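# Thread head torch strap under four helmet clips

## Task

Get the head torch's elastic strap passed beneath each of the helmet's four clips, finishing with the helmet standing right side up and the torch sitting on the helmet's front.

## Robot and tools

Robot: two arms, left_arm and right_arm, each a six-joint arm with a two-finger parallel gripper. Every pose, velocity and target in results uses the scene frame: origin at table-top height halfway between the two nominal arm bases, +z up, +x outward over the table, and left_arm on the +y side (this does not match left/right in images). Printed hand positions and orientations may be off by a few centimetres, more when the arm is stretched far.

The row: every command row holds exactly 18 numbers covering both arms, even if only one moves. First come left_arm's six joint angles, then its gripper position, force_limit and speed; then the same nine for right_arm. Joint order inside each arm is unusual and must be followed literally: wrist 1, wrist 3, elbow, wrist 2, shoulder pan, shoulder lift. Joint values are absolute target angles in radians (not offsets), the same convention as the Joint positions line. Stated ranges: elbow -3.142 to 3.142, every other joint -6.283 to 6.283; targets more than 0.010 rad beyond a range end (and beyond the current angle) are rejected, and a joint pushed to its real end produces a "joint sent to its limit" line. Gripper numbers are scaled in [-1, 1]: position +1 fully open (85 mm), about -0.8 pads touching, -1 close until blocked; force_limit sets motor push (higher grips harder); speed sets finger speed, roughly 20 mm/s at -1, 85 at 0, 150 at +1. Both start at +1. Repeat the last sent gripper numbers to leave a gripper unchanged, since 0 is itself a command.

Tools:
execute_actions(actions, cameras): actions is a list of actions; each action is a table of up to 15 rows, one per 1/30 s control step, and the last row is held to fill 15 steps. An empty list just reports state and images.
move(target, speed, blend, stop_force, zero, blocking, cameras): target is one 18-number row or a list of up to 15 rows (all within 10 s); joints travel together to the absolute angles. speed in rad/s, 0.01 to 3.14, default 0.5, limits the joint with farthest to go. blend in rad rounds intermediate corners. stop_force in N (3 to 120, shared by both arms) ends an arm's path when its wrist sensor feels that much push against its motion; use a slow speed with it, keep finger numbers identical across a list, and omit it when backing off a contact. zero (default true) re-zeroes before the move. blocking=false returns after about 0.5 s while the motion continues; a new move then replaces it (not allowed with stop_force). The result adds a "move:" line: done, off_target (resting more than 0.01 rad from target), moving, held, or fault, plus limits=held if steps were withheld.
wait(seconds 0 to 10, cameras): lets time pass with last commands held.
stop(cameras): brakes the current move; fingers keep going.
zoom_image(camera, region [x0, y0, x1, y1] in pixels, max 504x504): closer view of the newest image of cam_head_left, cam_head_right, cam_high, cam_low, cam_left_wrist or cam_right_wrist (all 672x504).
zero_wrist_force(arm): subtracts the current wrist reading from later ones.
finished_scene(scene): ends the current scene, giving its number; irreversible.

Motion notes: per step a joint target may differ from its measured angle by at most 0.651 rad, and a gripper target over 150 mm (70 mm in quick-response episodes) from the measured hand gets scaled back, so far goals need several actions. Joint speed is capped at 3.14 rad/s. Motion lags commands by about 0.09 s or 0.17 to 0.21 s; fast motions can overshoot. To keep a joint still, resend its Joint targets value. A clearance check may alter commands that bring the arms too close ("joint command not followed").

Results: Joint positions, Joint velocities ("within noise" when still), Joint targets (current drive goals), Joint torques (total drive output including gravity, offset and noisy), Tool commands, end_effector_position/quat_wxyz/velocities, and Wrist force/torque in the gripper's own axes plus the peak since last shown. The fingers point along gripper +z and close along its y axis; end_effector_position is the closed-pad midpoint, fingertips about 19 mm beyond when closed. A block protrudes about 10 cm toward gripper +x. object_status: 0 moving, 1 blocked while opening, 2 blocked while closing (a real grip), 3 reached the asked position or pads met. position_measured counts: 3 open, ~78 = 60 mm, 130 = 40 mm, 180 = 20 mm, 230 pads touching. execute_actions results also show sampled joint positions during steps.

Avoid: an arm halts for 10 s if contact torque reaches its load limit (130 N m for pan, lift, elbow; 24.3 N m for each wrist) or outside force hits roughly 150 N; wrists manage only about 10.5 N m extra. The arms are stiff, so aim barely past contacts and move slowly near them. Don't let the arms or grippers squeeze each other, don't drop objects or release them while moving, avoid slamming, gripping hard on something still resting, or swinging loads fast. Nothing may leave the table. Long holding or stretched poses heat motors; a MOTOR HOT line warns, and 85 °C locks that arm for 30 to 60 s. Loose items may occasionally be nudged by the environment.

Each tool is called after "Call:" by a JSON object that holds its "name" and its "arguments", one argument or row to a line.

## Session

Call:
{"name": "execute_actions", "arguments": {
  "actions": []
}}

Call:
{"name": "zoom_image", "arguments": {
  "camera": "cam_high",
  "region": [200, 190, 340, 340]
}}

Scene clock: 0.00 s.
left_arm: end_effector_position=(+0.7925, +0.6408, +0.3202) position_measured=3 object_status=3 end_effector_quat_wxyz=(+0.022, +0.170, +0.982, +0.075) | right_arm: end_effector_position=(+0.2029, +0.2236, +0.1759) position_measured=3 object_status=3 end_effector_quat_wxyz=(-0.040, -0.207, +0.975, +0.072)
Joint names: [wrist 1, wrist 3, elbow, wrist 2, shoulder pan, shoulder lift]
Joint positions: left_arm=[-1.32 0.411 0.247 -1.436 0.088 -0.577] | right_arm=[-0.99 1.007 -1.634 1.696 4.545 -1.98]
Joint velocities: within noise
Joint torques (N m): no reading
Motor temperatures (°C): left_arm=[44 42 28 44 28 31] | right_arm=[36 42 31 42 41 31]
Wrist force (N): no reading
Wrist torque (N m): no reading
Wrist force, peak (N): no reading
Joint targets: left_arm=[-1.320 0.411 0.247 -1.436 0.088 -0.577] | right_arm=[-0.990 1.007 -1.634 1.696 4.545 -1.980]
Tool commands: left_gripper/position=+1.0 left_gripper/force_limit=+1.0 left_gripper/speed=+1.0 right_gripper/position=+1.0 right_gripper/force_limit=+1.0 right_gripper/speed=+1.0

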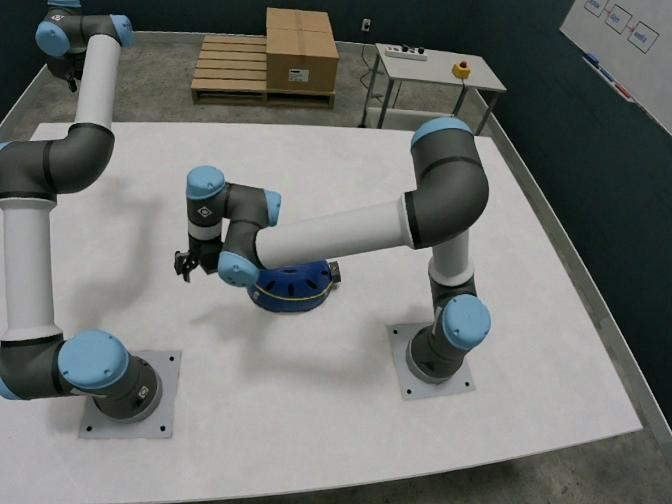

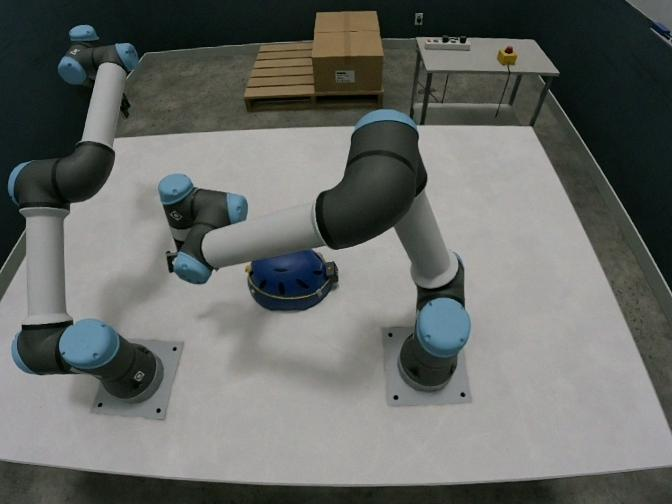

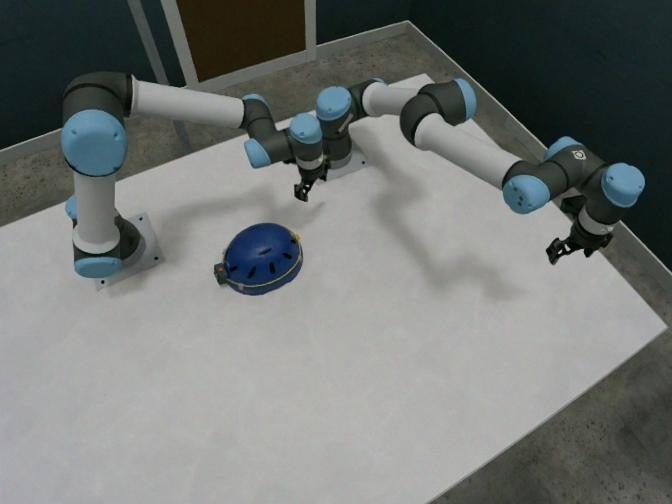

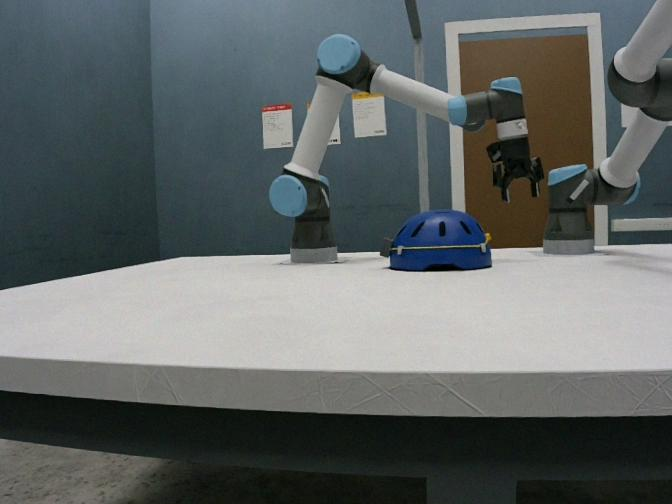

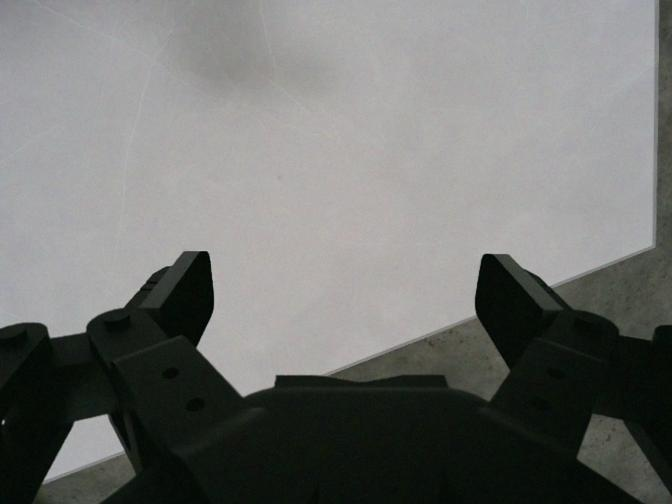

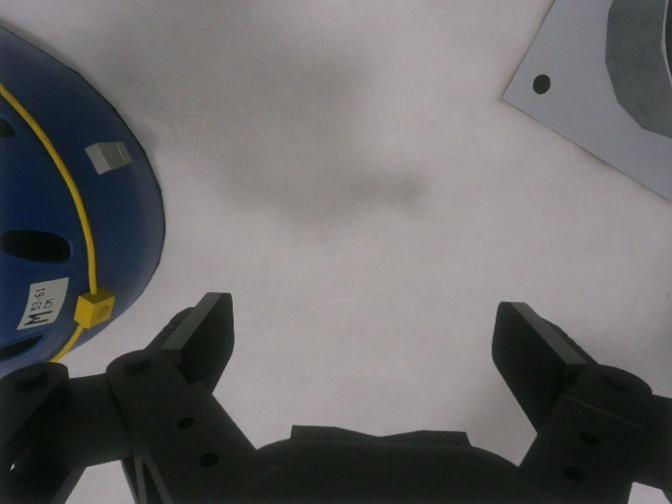

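Scaled by 3.360 from the camera's 672x504 image, which has a finer 960x720 frame.

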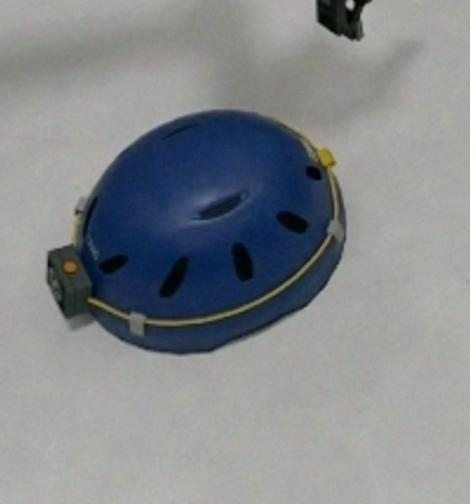

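Call:
{"name": "move", "arguments": {
  "target": [
    [-1.6,3.1416,0,-0.5,0.088,-1.57,-1,-1,0,-0.99,1.007,-1.634,1.696,4.545,-1.98,1,1,1],
    [-1.2456,3.1416,-0.8,1.571,2.545,-1.57,-1,-1,0,-0.99,1.007,-1.634,1.696,4.545,-1.98,1,1,1]
  ],
  "speed": 0.9,
  "cameras": []
}}

Call:
{"name": "move", "arguments": {
  "target": [-1.2456,3.1416,-0.8,1.571,2.545,-1.57,-1,-1,0,-2.1757,-0.1209,-0.7938,1.451,4.5251,-2.5211,1,1,1],
  "speed": 0.4
}}

Call:
{"name": "zoom_image", "arguments": {
  "camera": "cam_right_wrist",
  "region": [150, 50, 600, 370]
}}

Scene clock: 7.00 s.
left_arm: end_effector_position=(-0.4155, +0.1109, +1.0375) position_measured=232 object_status=3 end_effector_quat_wxyz=(+0.637, +0.281, -0.711, +0.100) | right_arm: end_effector_position=(+0.2026, +0.2236, +0.1760) position_measured=3 object_status=3 end_effector_quat_wxyz=(-0.040, -0.207, +0.975, +0.073)
Joint names: [wrist 1, wrist 3, elbow, wrist 2, shoulder pan, shoulder lift]
Joint positions: left_arm=[-1.396 3.142 -0.454 0.666 1.481 -1.569] | right_arm=[-0.99 1.007 -1.634 1.696 4.545 -1.98]
Joint velocities: within noise
Joint torques (N m): left_arm=[2.33 0.02 10.06 -0.28 0.93 11.07] | right_arm=[1.21 -2.5 19.52 1.75 8.71 56.1]
Motor temperatures (°C): left_arm=[44 42 28 44 28 31] | right_arm=[36 42 31 42 41 31]
Wrist force (N): left_arm=[-2.2 0.3 0.1] | right_arm=[-0.2 0.4 0.4]
Wrist torque (N m): left_arm=[-0.24 0.30 0.38] | right_arm=[0.06 0.02 0.00]
Wrist force, peak (N): left_arm=[-17.9 63.9 -41.9] | right_arm=[-0.3 0.3 0.6]
Joint targets: left_arm=[-1.396 3.142 -0.454 0.666 1.481 -1.569] | right_arm=[-0.990 1.007 -1.634 1.696 4.545 -1.980]
Tool commands: left_gripper/position=-1.0 left_gripper/force_limit=-1.0 left_gripper/speed=+0.003922 right_gripper/position=+1.0 right_gripper/force_limit=+1.0 right_gripper/speed=+1.0
FORCE FAULT: contact force on the left arm reached its limit, and that arm stopped. The contact can be on any part of that arm, not only on its tool. That arm's remaining commands of this call were not run. That arm is still stopped at the end of this call. That arm stays stopped for about 10 more seconds. Until then a move that you send moves the other arm only, and its call returns only when the move has ended. Once the stop has ended, the next robot result says so. If the stop ends while you think or write, that arm runs what you send next. While its stop runs, that arm takes no new command, but its gripper still runs the gripper command that each later call begins with. Until it ends, the stop uses up actions while you think or wait. An arm that is not stopped still takes commands.
move: fault (left_arm); path passed 1 of 2 targets; left_arm: the shoulder pan is farthest, 1.064 rad from its target
No camera images: "cameras" was empty.

not run: an earlier result of this reply reported a stop or a fault. Calls in your next reply go to the robot.

Scaled by 1.120 from the camera's 672x504 image, which has a finer 960x720 frame.

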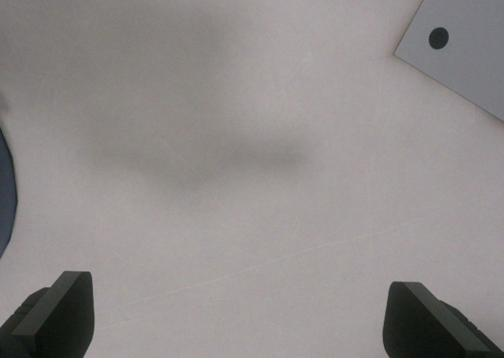

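Call:
{"name": "move", "arguments": {
  "target": [-1.396,3.142,-0.454,0.666,1.481,-1.57,-1,-1,0,-2.1757,-0.1209,-0.7938,1.451,4.5251,-2.5211,1,1,1],
  "speed": 0.4
}}

Call:
{"name": "zoom_image", "arguments": {
  "camera": "cam_right_wrist",
  "region": [150, 50, 600, 370]
}}

Scene clock: 10.80 s.
left_arm: end_effector_position=(-0.4155, +0.1109, +1.0375) position_measured=232 object_status=3 end_effector_quat_wxyz=(+0.637, +0.281, -0.711, +0.100) | right_arm: end_effector_position=(+0.2732, +0.1881, +0.1351) position_measured=3 object_status=3 end_effector_quat_wxyz=(+0.271, +0.653, -0.654, +0.270)
Joint names: [wrist 1, wrist 3, elbow, wrist 2, shoulder pan, shoulder lift]
Joint positions: left_arm=[-1.396 3.142 -0.454 0.666 1.481 -1.569] | right_arm=[-2.175 -0.121 -0.794 1.451 4.525 -2.521]
Joint velocities: within noise
Joint torques (N m): left_arm=[2.2 -0.11 9.97 -0.29 1.1 11.33] | right_arm=[-2.04 -2.6 29.52 -1.72 -5.6 53.42]
Motor temperatures (°C): left_arm=[44 42 28 44 28 31] | right_arm=[36 42 31 42 41 31]
Wrist force (N): left_arm=[-4.1 0.9 -0.1] | right_arm=[1.1 0.4 0.4]
Wrist torque (N m): left_arm=[-0.14 0.61 0.38] | right_arm=[0.06 -0.02 0.31]
Wrist force, peak (N): left_arm=[-4.2 0.9 0.1] | right_arm=[1.3 0.2 0.5]
Joint targets: left_arm=[-1.396 3.142 -0.454 0.666 1.481 -1.569] | right_arm=[-2.176 -0.121 -0.794 1.451 4.525 -2.521]
Tool commands: left_gripper/position=-1.0 left_gripper/force_limit=-1.0 left_gripper/speed=+0.003922 right_gripper/position=+1.0 right_gripper/force_limit=+1.0 right_gripper/speed=+1.0
FORCE FAULT, CONTINUED: the left arm was still stopped when this call began, by the force fault that an earlier result reported. That arm ran no command of this call. That arm is still stopped at the end of this call. That arm stays stopped for about 6 more seconds. If the stop ends while you think or write, that arm runs what you send next. While its stop runs, that arm takes no new command, but its gripper still runs the gripper command that each later call begins with.
move: done (right_arm), not run (left_arm; its earlier fault stop)

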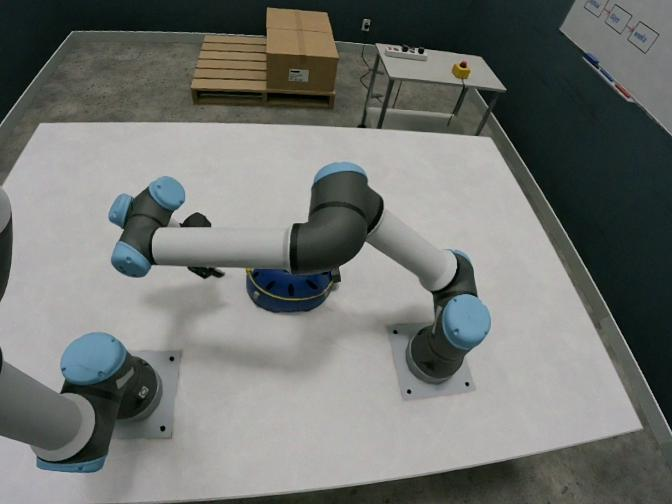

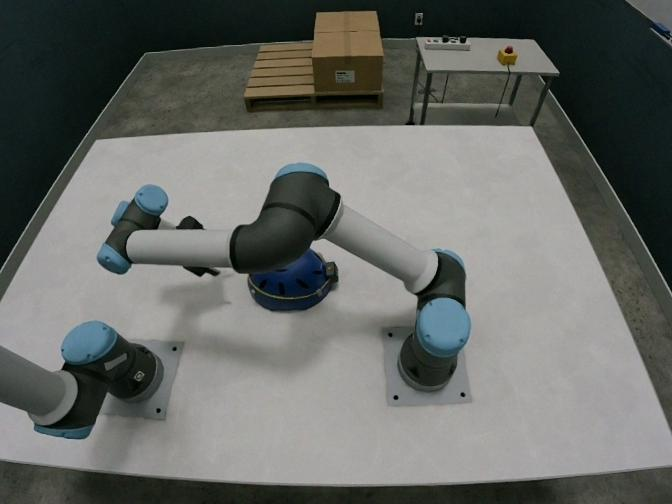

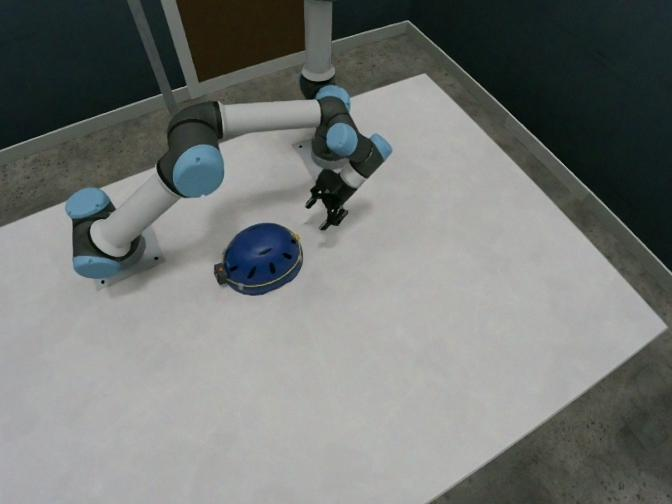

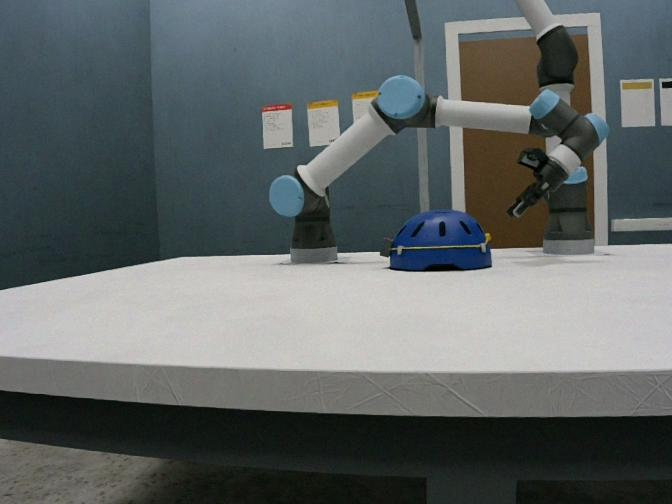

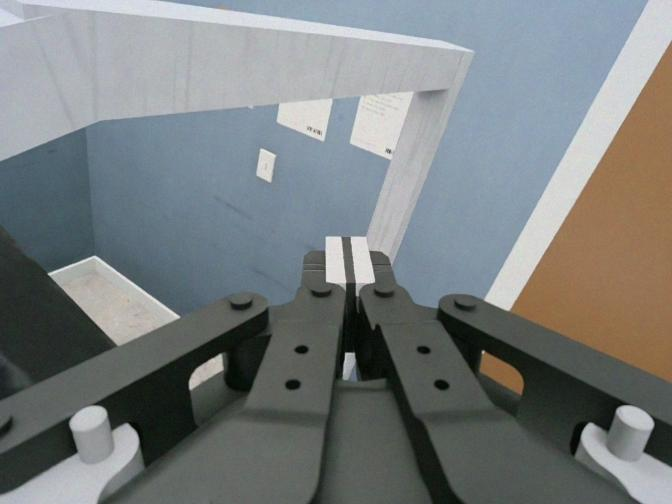

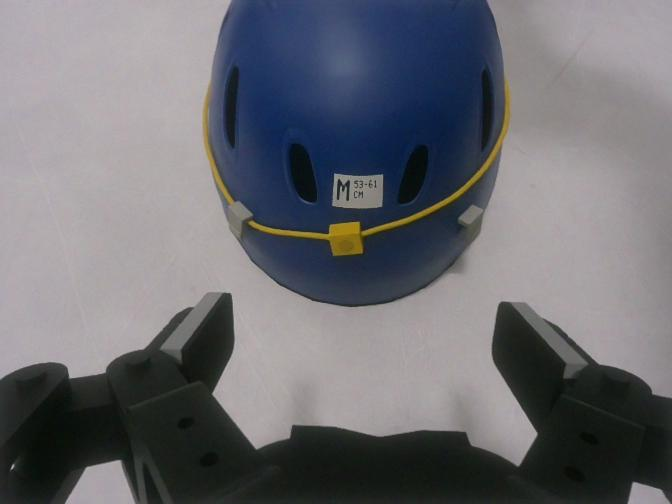

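Scaled by 1.120 from the camera's 672x504 image, which has a finer 960x720 frame.

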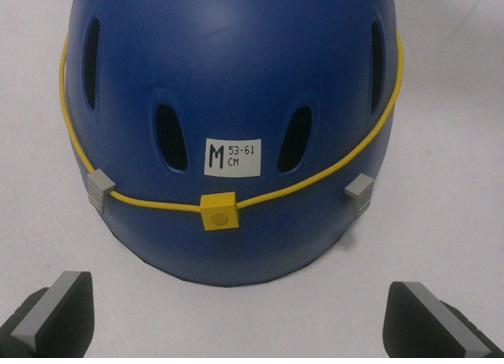

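Call:
{"name": "move", "arguments": {
  "target": [-1.396,3.142,-0.454,0.666,1.481,-1.57,-1,-1,0,-1.9715,-0.1335,-1.1059,1.4397,4.5091,-2.4117,1,1,1],
  "speed": 0.2,
  "cameras": ["cam_right_wrist"]
}}

Call:
{"name": "wait", "arguments": {
  "seconds": 3.5,
  "cameras": []
}}

Scene clock: 14.27 s.
left_arm: end_effector_position=(-0.4155, +0.1109, +1.0375) position_measured=232 object_status=3 end_effector_quat_wxyz=(+0.637, +0.281, -0.711, +0.100) | right_arm: end_effector_position=(+0.2761, +0.1342, +0.0951) position_measured=3 object_status=3 end_effector_quat_wxyz=(+0.271, +0.653, -0.654, +0.270)
Joint names: [wrist 1, wrist 3, elbow, wrist 2, shoulder pan, shoulder lift]
Joint positions: left_arm=[-1.396 3.142 -0.454 0.666 1.481 -1.569] | right_arm=[-1.972 -0.133 -1.106 1.44 4.509 -2.412]
Joint velocities: within noise
Joint torques (N m): left_arm=[2.3 -0.02 9.7 -0.23 1.67 10.84] | right_arm=[2.85 -2.56 15.33 -1.65 -4.83 72.09]
Motor temperatures (°C): left_arm=[44 42 28 44 28 31] | right_arm=[36 42 31 42 41 31]
Wrist force (N): left_arm=[-3.8 1.0 0.0] | right_arm=[0.9 0.4 0.6]
Wrist torque (N m): left_arm=[-0.13 0.55 0.39] | right_arm=[0.08 -0.02 0.29]
Wrist force, peak (N): left_arm=[-4.2 1.1 -0.2] | right_arm=[1.3 0.5 0.9]
Joint targets: left_arm=[-1.396 3.142 -0.454 0.666 1.481 -1.569] | right_arm=[-1.972 -0.134 -1.106 1.440 4.509 -2.412]
Tool commands: left_gripper/position=-1.0 left_gripper/force_limit=-1.0 left_gripper/speed=+0.003922 right_gripper/position=+1.0 right_gripper/force_limit=+1.0 right_gripper/speed=+1.0
FORCE FAULT, CONTINUED: the left arm was still stopped when this call began, by the force fault that an earlier result reported. Since the last result the stop counts as 2 of the actions that you can send in this scene. That arm ran no command of this call. That arm is still stopped at the end of this call. That arm stays stopped for about 2 more seconds. If the stop ends while you think or write, that arm runs what you send next. While its stop runs, that arm takes no new command, but its gripper still runs the gripper command that each later call begins with.
move: done (right_arm), not run (left_arm; its earlier fault stop)
Images, in order (width x height): cam_right_wrist 672x504.

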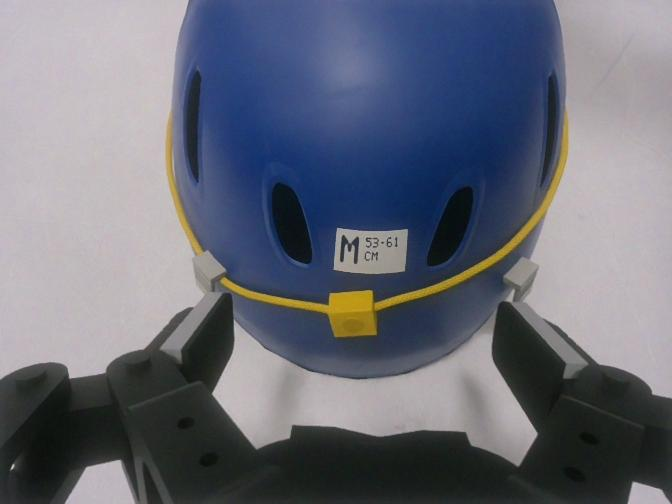

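Scene clock: 17.77 s.
left_arm: end_effector_position=(-0.4155, +0.1109, +1.0375) position_measured=232 object_status=3 end_effector_quat_wxyz=(+0.637, +0.281, -0.711, +0.100) | right_arm: end_effector_position=(+0.2761, +0.1341, +0.0951) position_measured=3 object_status=3 end_effector_quat_wxyz=(+0.271, +0.653, -0.654, +0.270)
Joint names: [wrist 1, wrist 3, elbow, wrist 2, shoulder pan, shoulder lift]
Joint positions: left_arm=[-1.396 3.142 -0.454 0.666 1.481 -1.569] | right_arm=[-1.971 -0.134 -1.106 1.44 4.509 -2.412]
Joint velocities: within noise
Joint torques (N m): left_arm=[2.26 -0.05 9.52 -0.21 1.32 10.91] | right_arm=[2.62 -2.4 20.07 -1.24 -6.92 71.08]
Motor temperatures (°C): left_arm=[44 42 28 44 28 31] | right_arm=[36 42 31 42 41 31]
Wrist force (N): left_arm=[-3.9 1.0 0.1] | right_arm=[1.4 0.2 0.6]
Wrist torque (N m): left_arm=[-0.14 0.56 0.38] | right_arm=[0.05 -0.09 0.28]
Wrist force, peak (N): left_arm=[-4.2 1.0 0.0] | right_arm=[1.3 0.3 0.8]
Joint targets: left_arm=[-1.396 3.142 -0.454 0.666 1.481 -1.569] | right_arm=[-1.972 -0.134 -1.106 1.440 4.509 -2.412]
Tool commands: left_gripper/position=-1.0 left_gripper/force_limit=-1.0 left_gripper/speed=+0.003922 right_gripper/position=+1.0 right_gripper/force_limit=+1.0 right_gripper/speed=+1.0
FORCE FAULT, CONTINUED: the left arm's stop, for the force fault that an earlier result reported, is over. The rest of the stop counts as 5 of the actions that you can send in this scene. During its stop the left arm's controller moved it back a little. That arm's target is now where it stood when the stop ended, not its last command. That arm accepts commands again.
wait: 3.50 s; at rest by 0.17 s
No camera images: "cameras" was empty.

Call:
{"name": "move", "arguments": {
  "target": [-1.6,3.1416,0,-0.5,0.6,-1.57,-1,-1,0,-1.9715,-0.1335,-1.1059,1.4397,4.5091,-2.4117,-1,-1,-1],
  "speed": 0.5,
  "cameras": ["cam_right_wrist","cam_head_left"]
}}

Call:
{"name": "move", "arguments": {
  "target": [-1.6,3.1416,0.6,-1.571,1.3,-1.57,-1,-1,0,-1.9715,-0.1335,-1.1059,1.4397,4.5091,-2.4117,-1,-1,-1],
  "speed": 0.6,
  "cameras": ["cam_right_wrist","cam_head_left"]
}}

Scene clock: 22.00 s.
left_arm: end_effector_position=(-0.1353, +0.7873, +1.1276) position_measured=232 object_status=3 end_effector_quat_wxyz=(+0.516, -0.471, -0.521, -0.491) | right_arm: end_effector_position=(+0.2761, +0.1341, +0.0951) position_measured=192 object_status=0 end_effector_quat_wxyz=(+0.271, +0.653, -0.654, +0.270)
Joint names: [wrist 1, wrist 3, elbow, wrist 2, shoulder pan, shoulder lift]
Joint positions: left_arm=[-1.6 3.142 0 -0.5 0.6 -1.57] | right_arm=[-1.971 -0.134 -1.106 1.44 4.509 -2.412]
Joint velocities: within noise
Joint torques (N m): left_arm=[-1.87 1.92 7.8 -1.73 -6.87 -4.55] | right_arm=[2.28 -2.22 27.52 -1.24 -5.82 69.67]
Motor temperatures (°C): left_arm=[44 42 28 44 28 31] | right_arm=[36 42 31 42 41 31]
Wrist force (N): left_arm=[-4.0 0.8 0.1] | right_arm=[0.8 0.2 0.1]
Wrist torque (N m): left_arm=[-0.25 0.59 0.43] | right_arm=[0.06 -0.07 0.28]
Wrist force, peak (N): left_arm=[-4.1 2.9 0.7] | right_arm=[1.4 0.4 0.7]
Joint targets: left_arm=[-1.600 3.142 0.000 -0.500 0.600 -1.570] | right_arm=[-1.972 -0.134 -1.106 1.440 4.509 -2.412]
move: done
Images, in order (width x height): cam_head_left 672x504, cam_right_wrist 672x504.

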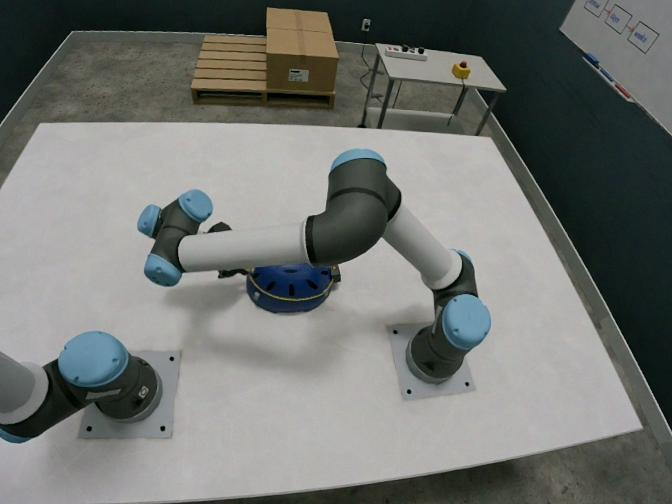

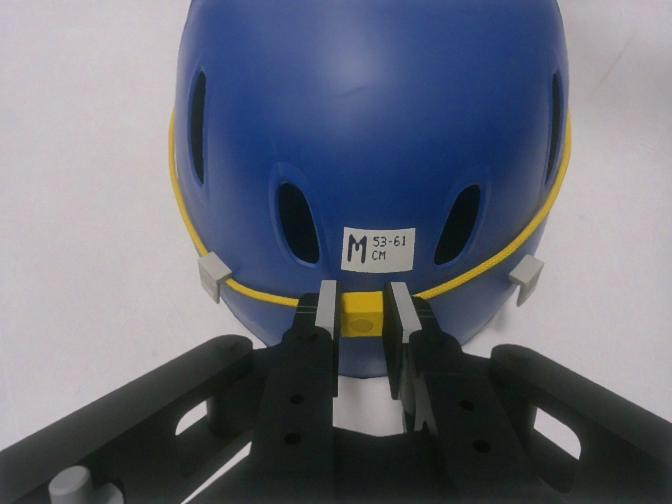

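Scene clock: 24.50 s.
left_arm: end_effector_position=(-0.0255, +0.9299, +0.9007) position_measured=232 object_status=3 end_effector_quat_wxyz=(-0.285, +0.706, +0.522, +0.385) | right_arm: end_effector_position=(+0.2761, +0.1341, +0.0951) position_measured=192 object_status=2 end_effector_quat_wxyz=(+0.271, +0.653, -0.654, +0.270)
Joint names: [wrist 1, wrist 3, elbow, wrist 2, shoulder pan, shoulder lift]
Joint positions: left_arm=[-1.6 3.142 0.6 -1.571 1.3 -1.57] | right_arm=[-1.971 -0.134 -1.106 1.44 4.509 -2.412]
Joint velocities: within noise
Joint torques (N m): left_arm=[-2.18 1.89 -5.73 -1.92 8.03 -8.88] | right_arm=[2.11 -2.31 26.58 -0.9 -6.19 68.8]
Motor temperatures (°C): left_arm=[44 42 28 44 28 31] | right_arm=[36 42 31 42 41 31]
Wrist force (N): left_arm=[-3.4 0.9 1.2] | right_arm=[0.9 0.4 0.1]
Wrist torque (N m): left_arm=[-0.01 0.46 0.34] | right_arm=[0.09 -0.07 0.28]
Wrist force, peak (N): left_arm=[-4.4 0.1 2.4] | right_arm=[1.0 0.5 0.5]
Joint targets: left_arm=[-1.600 3.142 0.600 -1.571 1.300 -1.570] | right_arm=[-1.972 -0.134 -1.106 1.440 4.509 -2.412]
move: done
Images, in order (width x height): cam_head_left 672x504, cam_right_wrist 672x504.

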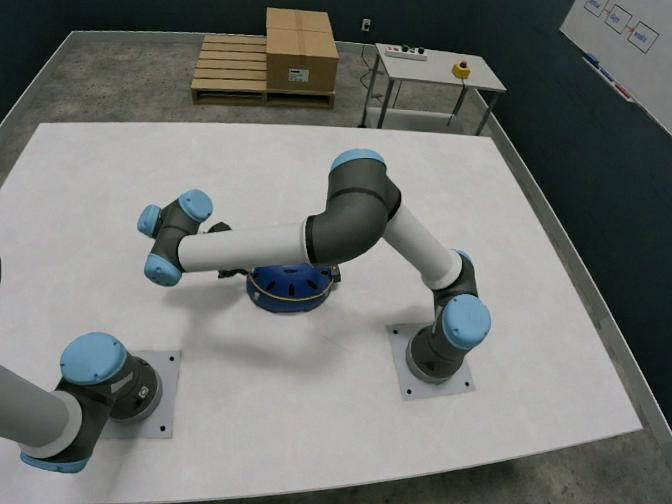

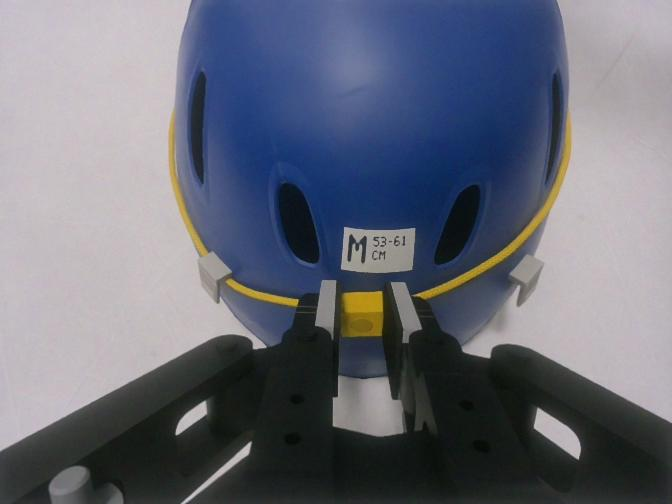

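Call:
{"name": "move", "arguments": {
  "target": [-1.6,3.1416,0.6,-1.571,2.8,-1.57,-1,-1,0,-1.7998,-0.1545,-1.482,1.4202,4.4811,-2.2045,-1,-1,-1],
  "speed": 0.4
}}

Scene clock: 29.63 s.
left_arm: end_effector_position=(-0.5490, +0.4729, +0.9006) position_measured=232 object_status=3 end_effector_quat_wxyz=(-0.471, +0.161, +0.863, +0.088) | right_arm: end_effector_position=(+0.2757, +0.0342, +0.0951) position_measured=192 object_status=2 end_effector_quat_wxyz=(+0.271, +0.653, -0.653, +0.270)
Joint names: [wrist 1, wrist 3, elbow, wrist 2, shoulder pan, shoulder lift]
Joint positions: left_arm=[-1.6 3.142 0.6 -1.571 2.8 -1.57] | right_arm=[-1.8 -0.154 -1.482 1.42 4.481 -2.205]
Joint velocities: within noise
Joint torques (N m): left_arm=[-2.29 1.65 -11.02 1.47 7.46 -12.41] | right_arm=[2.83 -2.5 13.08 -1.67 -6.89 62.13]
Motor temperatures (°C): left_arm=[44 42 28 44 28 31] | right_arm=[36 42 31 42 41 31]
Wrist force (N): left_arm=[-3.8 1.0 1.1] | right_arm=[1.2 0.6 -0.5]
Wrist torque (N m): left_arm=[0.01 0.53 0.35] | right_arm=[0.08 -0.04 0.30]
Wrist force, peak (N): left_arm=[-3.2 2.3 1.5] | right_arm=[1.5 0.5 -0.3]
Joint targets: left_arm=[-1.600 3.142 0.600 -1.571 2.800 -1.570] | right_arm=[-1.800 -0.154 -1.482 1.420 4.481 -2.205]
move: done

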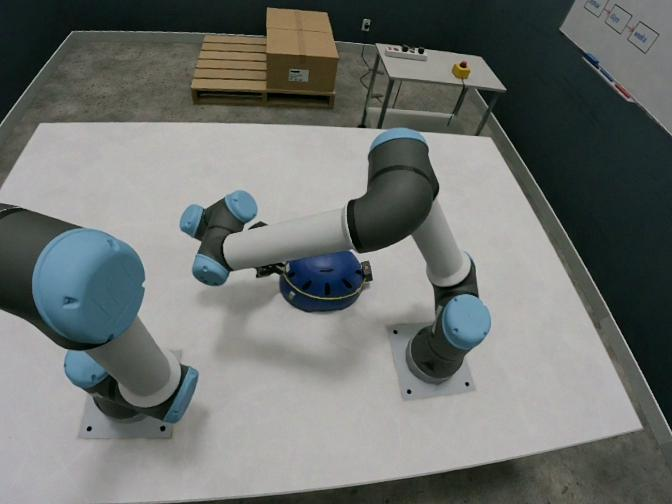

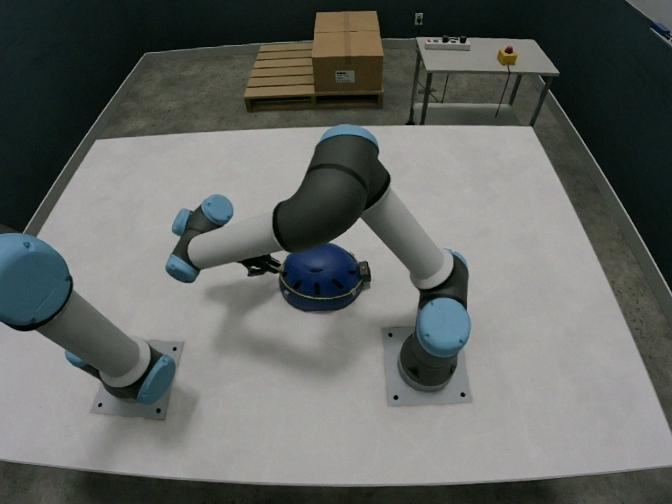

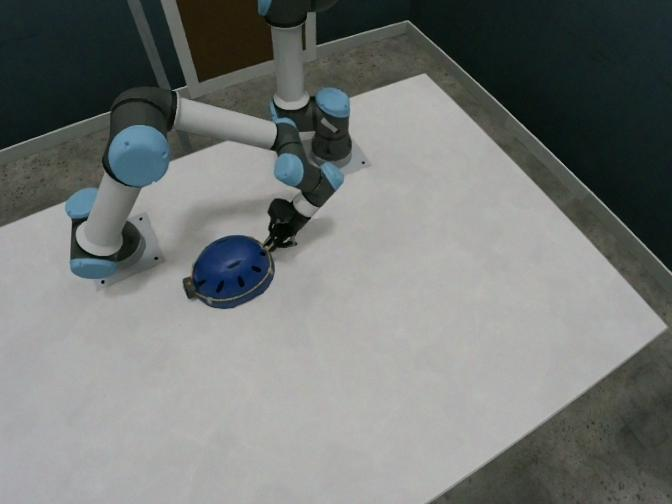

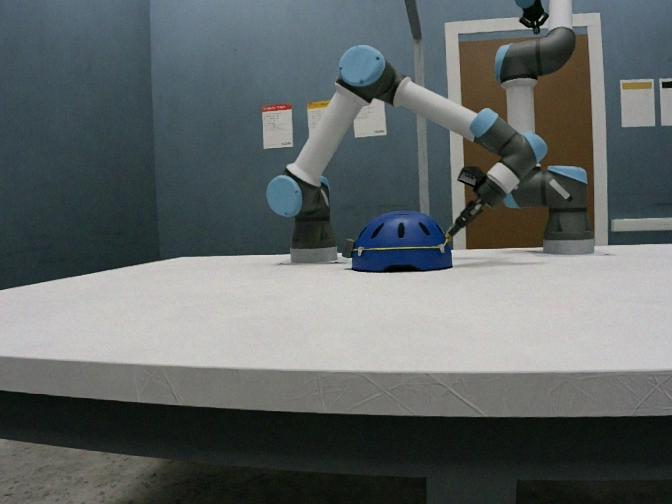

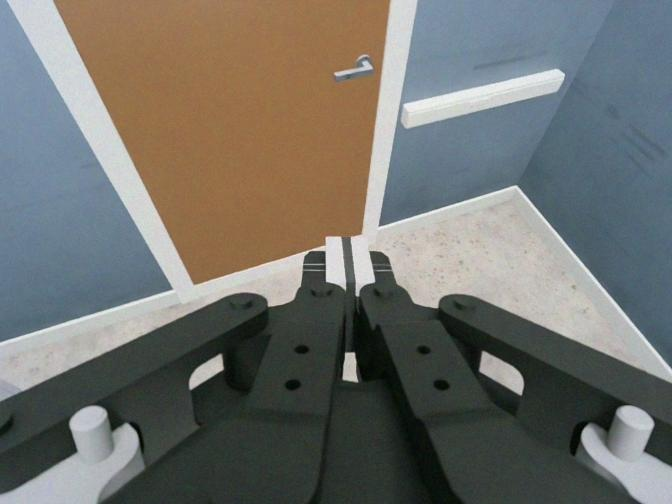

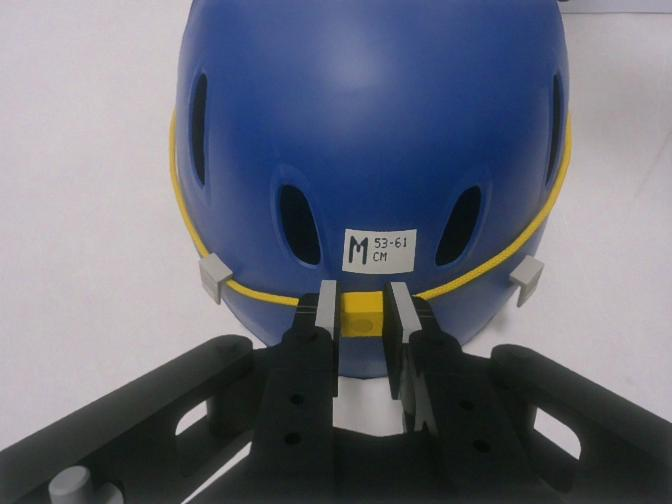

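Call:
{"name": "move", "arguments": {
  "target": [
    [-1.6,3.1416,0,0,2.567,-1.57,-1,-1,0,-1.7998,-0.1545,-1.482,1.4202,4.4811,-2.2045,-1,-1,-1],
    [-1.2456,3.1416,-1.0,1.047,2.567,-1.5999,-1,-1,0,-1.7998,-0.1545,-1.482,1.4202,4.4811,-2.2045,-1,-1,-1],
    [-1.1088,3.1416,-1.737,1.047,2.5616,-1.8666,-1,-1,0,-1.7998,-0.1545,-1.482,1.4202,4.4811,-2.2045,-1,-1,-1]
  ],
  "speed": 0.6,
  "blend": 0.1
}}

Scene clock: 37.40 s.
left_arm: end_effector_position=(+0.2816, -0.1222, +0.2167) position_measured=232 object_status=3 end_effector_quat_wxyz=(+0.247, +0.922, -0.288, -0.077) | right_arm: end_effector_position=(+0.2757, +0.0341, +0.0951) position_measured=192 object_status=2 end_effector_quat_wxyz=(+0.271, +0.653, -0.653, +0.270)
Joint names: [wrist 1, wrist 3, elbow, wrist 2, shoulder pan, shoulder lift]
Joint positions: left_arm=[-1.109 3.142 -1.737 1.047 2.562 -1.866] | right_arm=[-1.8 -0.155 -1.482 1.42 4.481 -2.204]
Joint velocities: within noise
Joint torques (N m): left_arm=[4.36 1.17 9.84 -0.04 -6.53 25.86] | right_arm=[1.18 -2.28 23.78 -1.32 -5.13 59.65]
Motor temperatures (°C): left_arm=[44 42 28 43 28 31] | right_arm=[36 42 31 42 41 31]
Wrist force (N): left_arm=[-2.1 0.8 -0.9] | right_arm=[1.0 0.4 -0.2]
Wrist torque (N m): left_arm=[0.05 0.32 0.03] | right_arm=[0.04 -0.03 0.30]
Wrist force, peak (N): left_arm=[-4.2 1.2 1.7] | right_arm=[1.5 0.7 -0.4]
Joint targets: left_arm=[-1.109 3.142 -1.737 1.047 2.562 -1.867] | right_arm=[-1.800 -0.154 -1.482 1.420 4.481 -2.205]
move: done

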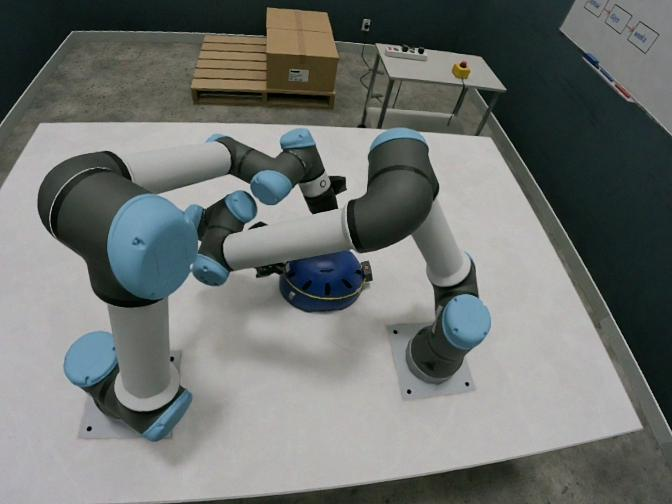

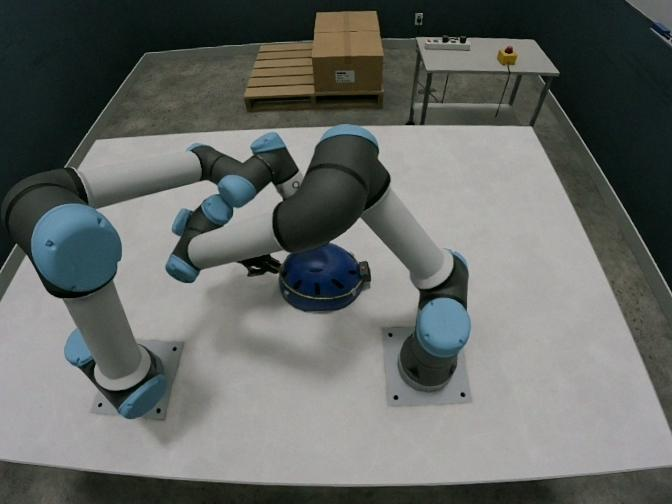

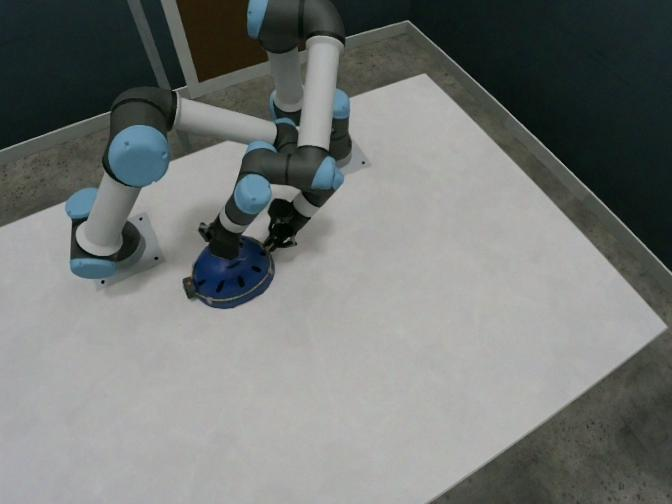

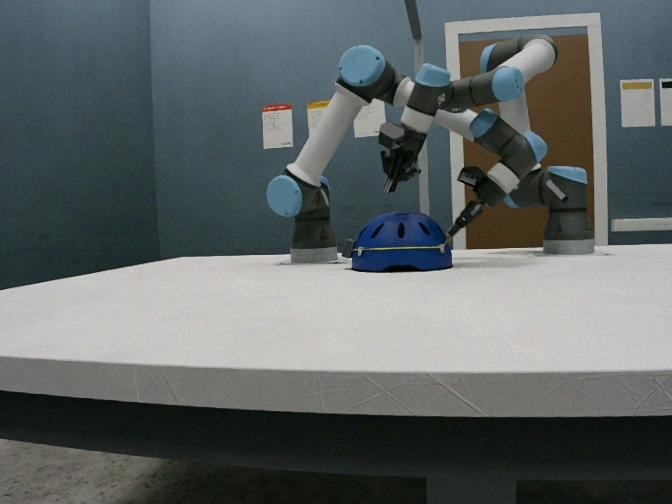

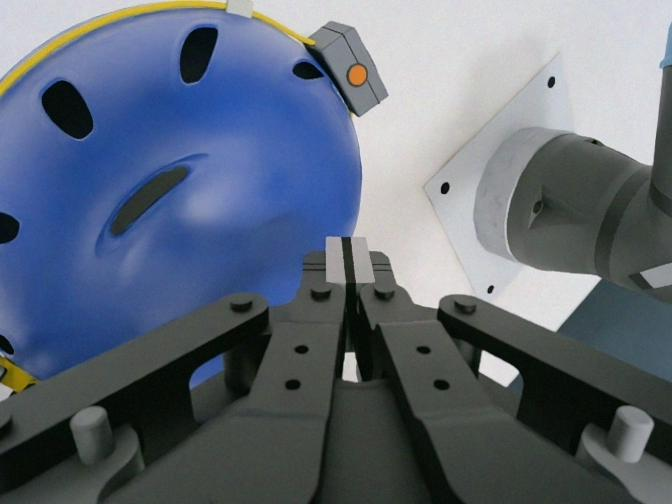

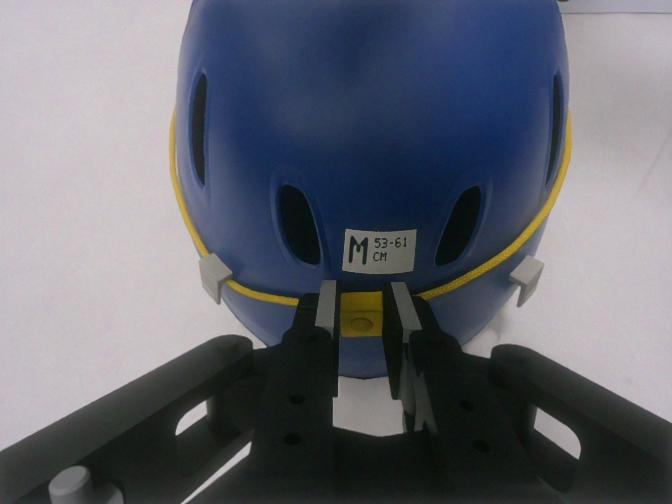

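Call:
{"name": "move", "arguments": {
  "target": [-0.9245,3.1416,-1.8261,1.047,2.5616,-1.9618,-1,-1,0,-1.7998,-0.1545,-1.482,1.4202,4.4811,-2.2045,-1,-1,-1],
  "speed": 0.03,
  "stop_force": 42,
  "cameras": ["cam_left_wrist","cam_right_wrist","cam_low"]
}}

Scene clock: 40.30 s.
left_arm: end_effector_position=(+0.2825, -0.1228, +0.1974) position_measured=232 object_status=3 end_effector_quat_wxyz=(+0.247, +0.922, -0.288, -0.077) | right_arm: end_effector_position=(+0.2757, +0.0341, +0.0951) position_measured=192 object_status=2 end_effector_quat_wxyz=(+0.271, +0.653, -0.653, +0.270)
Joint names: [wrist 1, wrist 3, elbow, wrist 2, shoulder pan, shoulder lift]
Joint positions: left_arm=[-1.063 3.142 -1.759 1.047 2.562 -1.89] | right_arm=[-1.8 -0.155 -1.482 1.42 4.481 -2.204]
Joint velocities: within noise
Joint torques (N m): left_arm=[1.94 1.24 29.01 -2.41 -6.22 41.57] | right_arm=[0.64 -2.3 24.87 -1.09 -5.2 60.25]
Motor temperatures (°C): left_arm=[44 42 28 43 28 31] | right_arm=[36 42 31 42 41 31]
Wrist force (N): left_arm=[-2.0 0.5 -1.0] | right_arm=[1.1 0.5 -0.2]
Wrist torque (N m): left_arm=[0.00 0.31 0.02] | right_arm=[0.05 -0.03 0.30]
Wrist force, peak (N): left_arm=[-2.3 0.9 -1.2] | right_arm=[1.6 0.6 -0.3]
Joint targets: left_arm=[-1.063 3.142 -1.759 1.047 2.562 -1.890] | right_arm=[-1.800 -0.154 -1.482 1.420 4.481 -2.205]
move: held (left_arm; a check stopped the path); limits=held; left_arm: the wrist 1 is farthest, 0.138 rad from its target
joint command not followed: on one or more control steps a check withheld the commanded joint targets of the left arm, and it was not sent them on those steps.
cause: the commanded joint targets, or the way to them, would bring a part of the robot too close to another arm (a part of this arm just beyond the wrist 1 and a part of the right arm just beyond the wrist 1).
Images, in order (width x height): cam_low 672x504, cam_left_wrist 672x504, cam_right_wrist 672x504.

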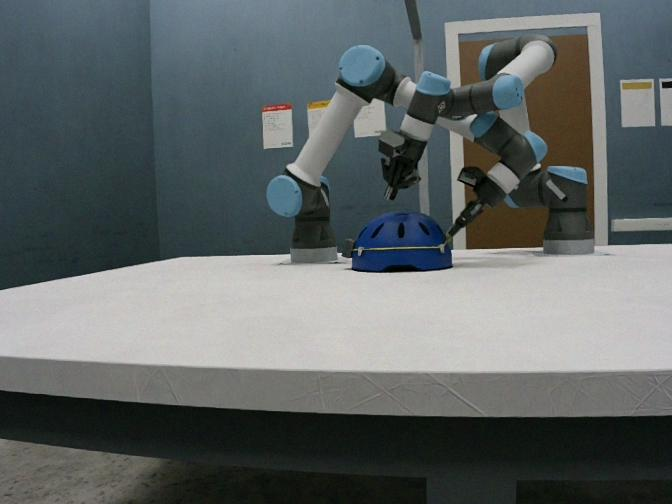

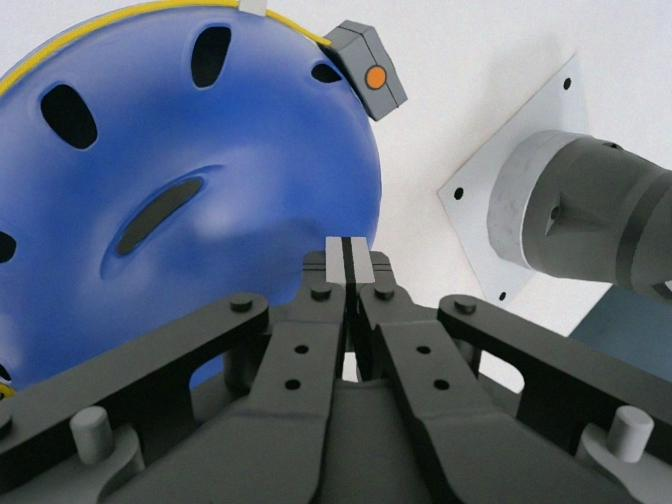

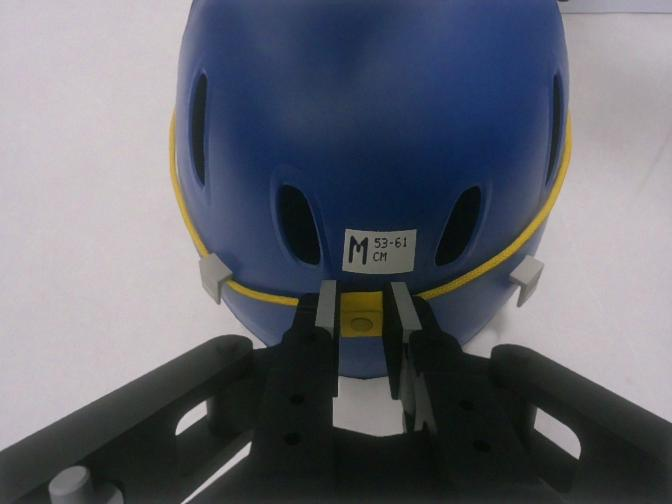

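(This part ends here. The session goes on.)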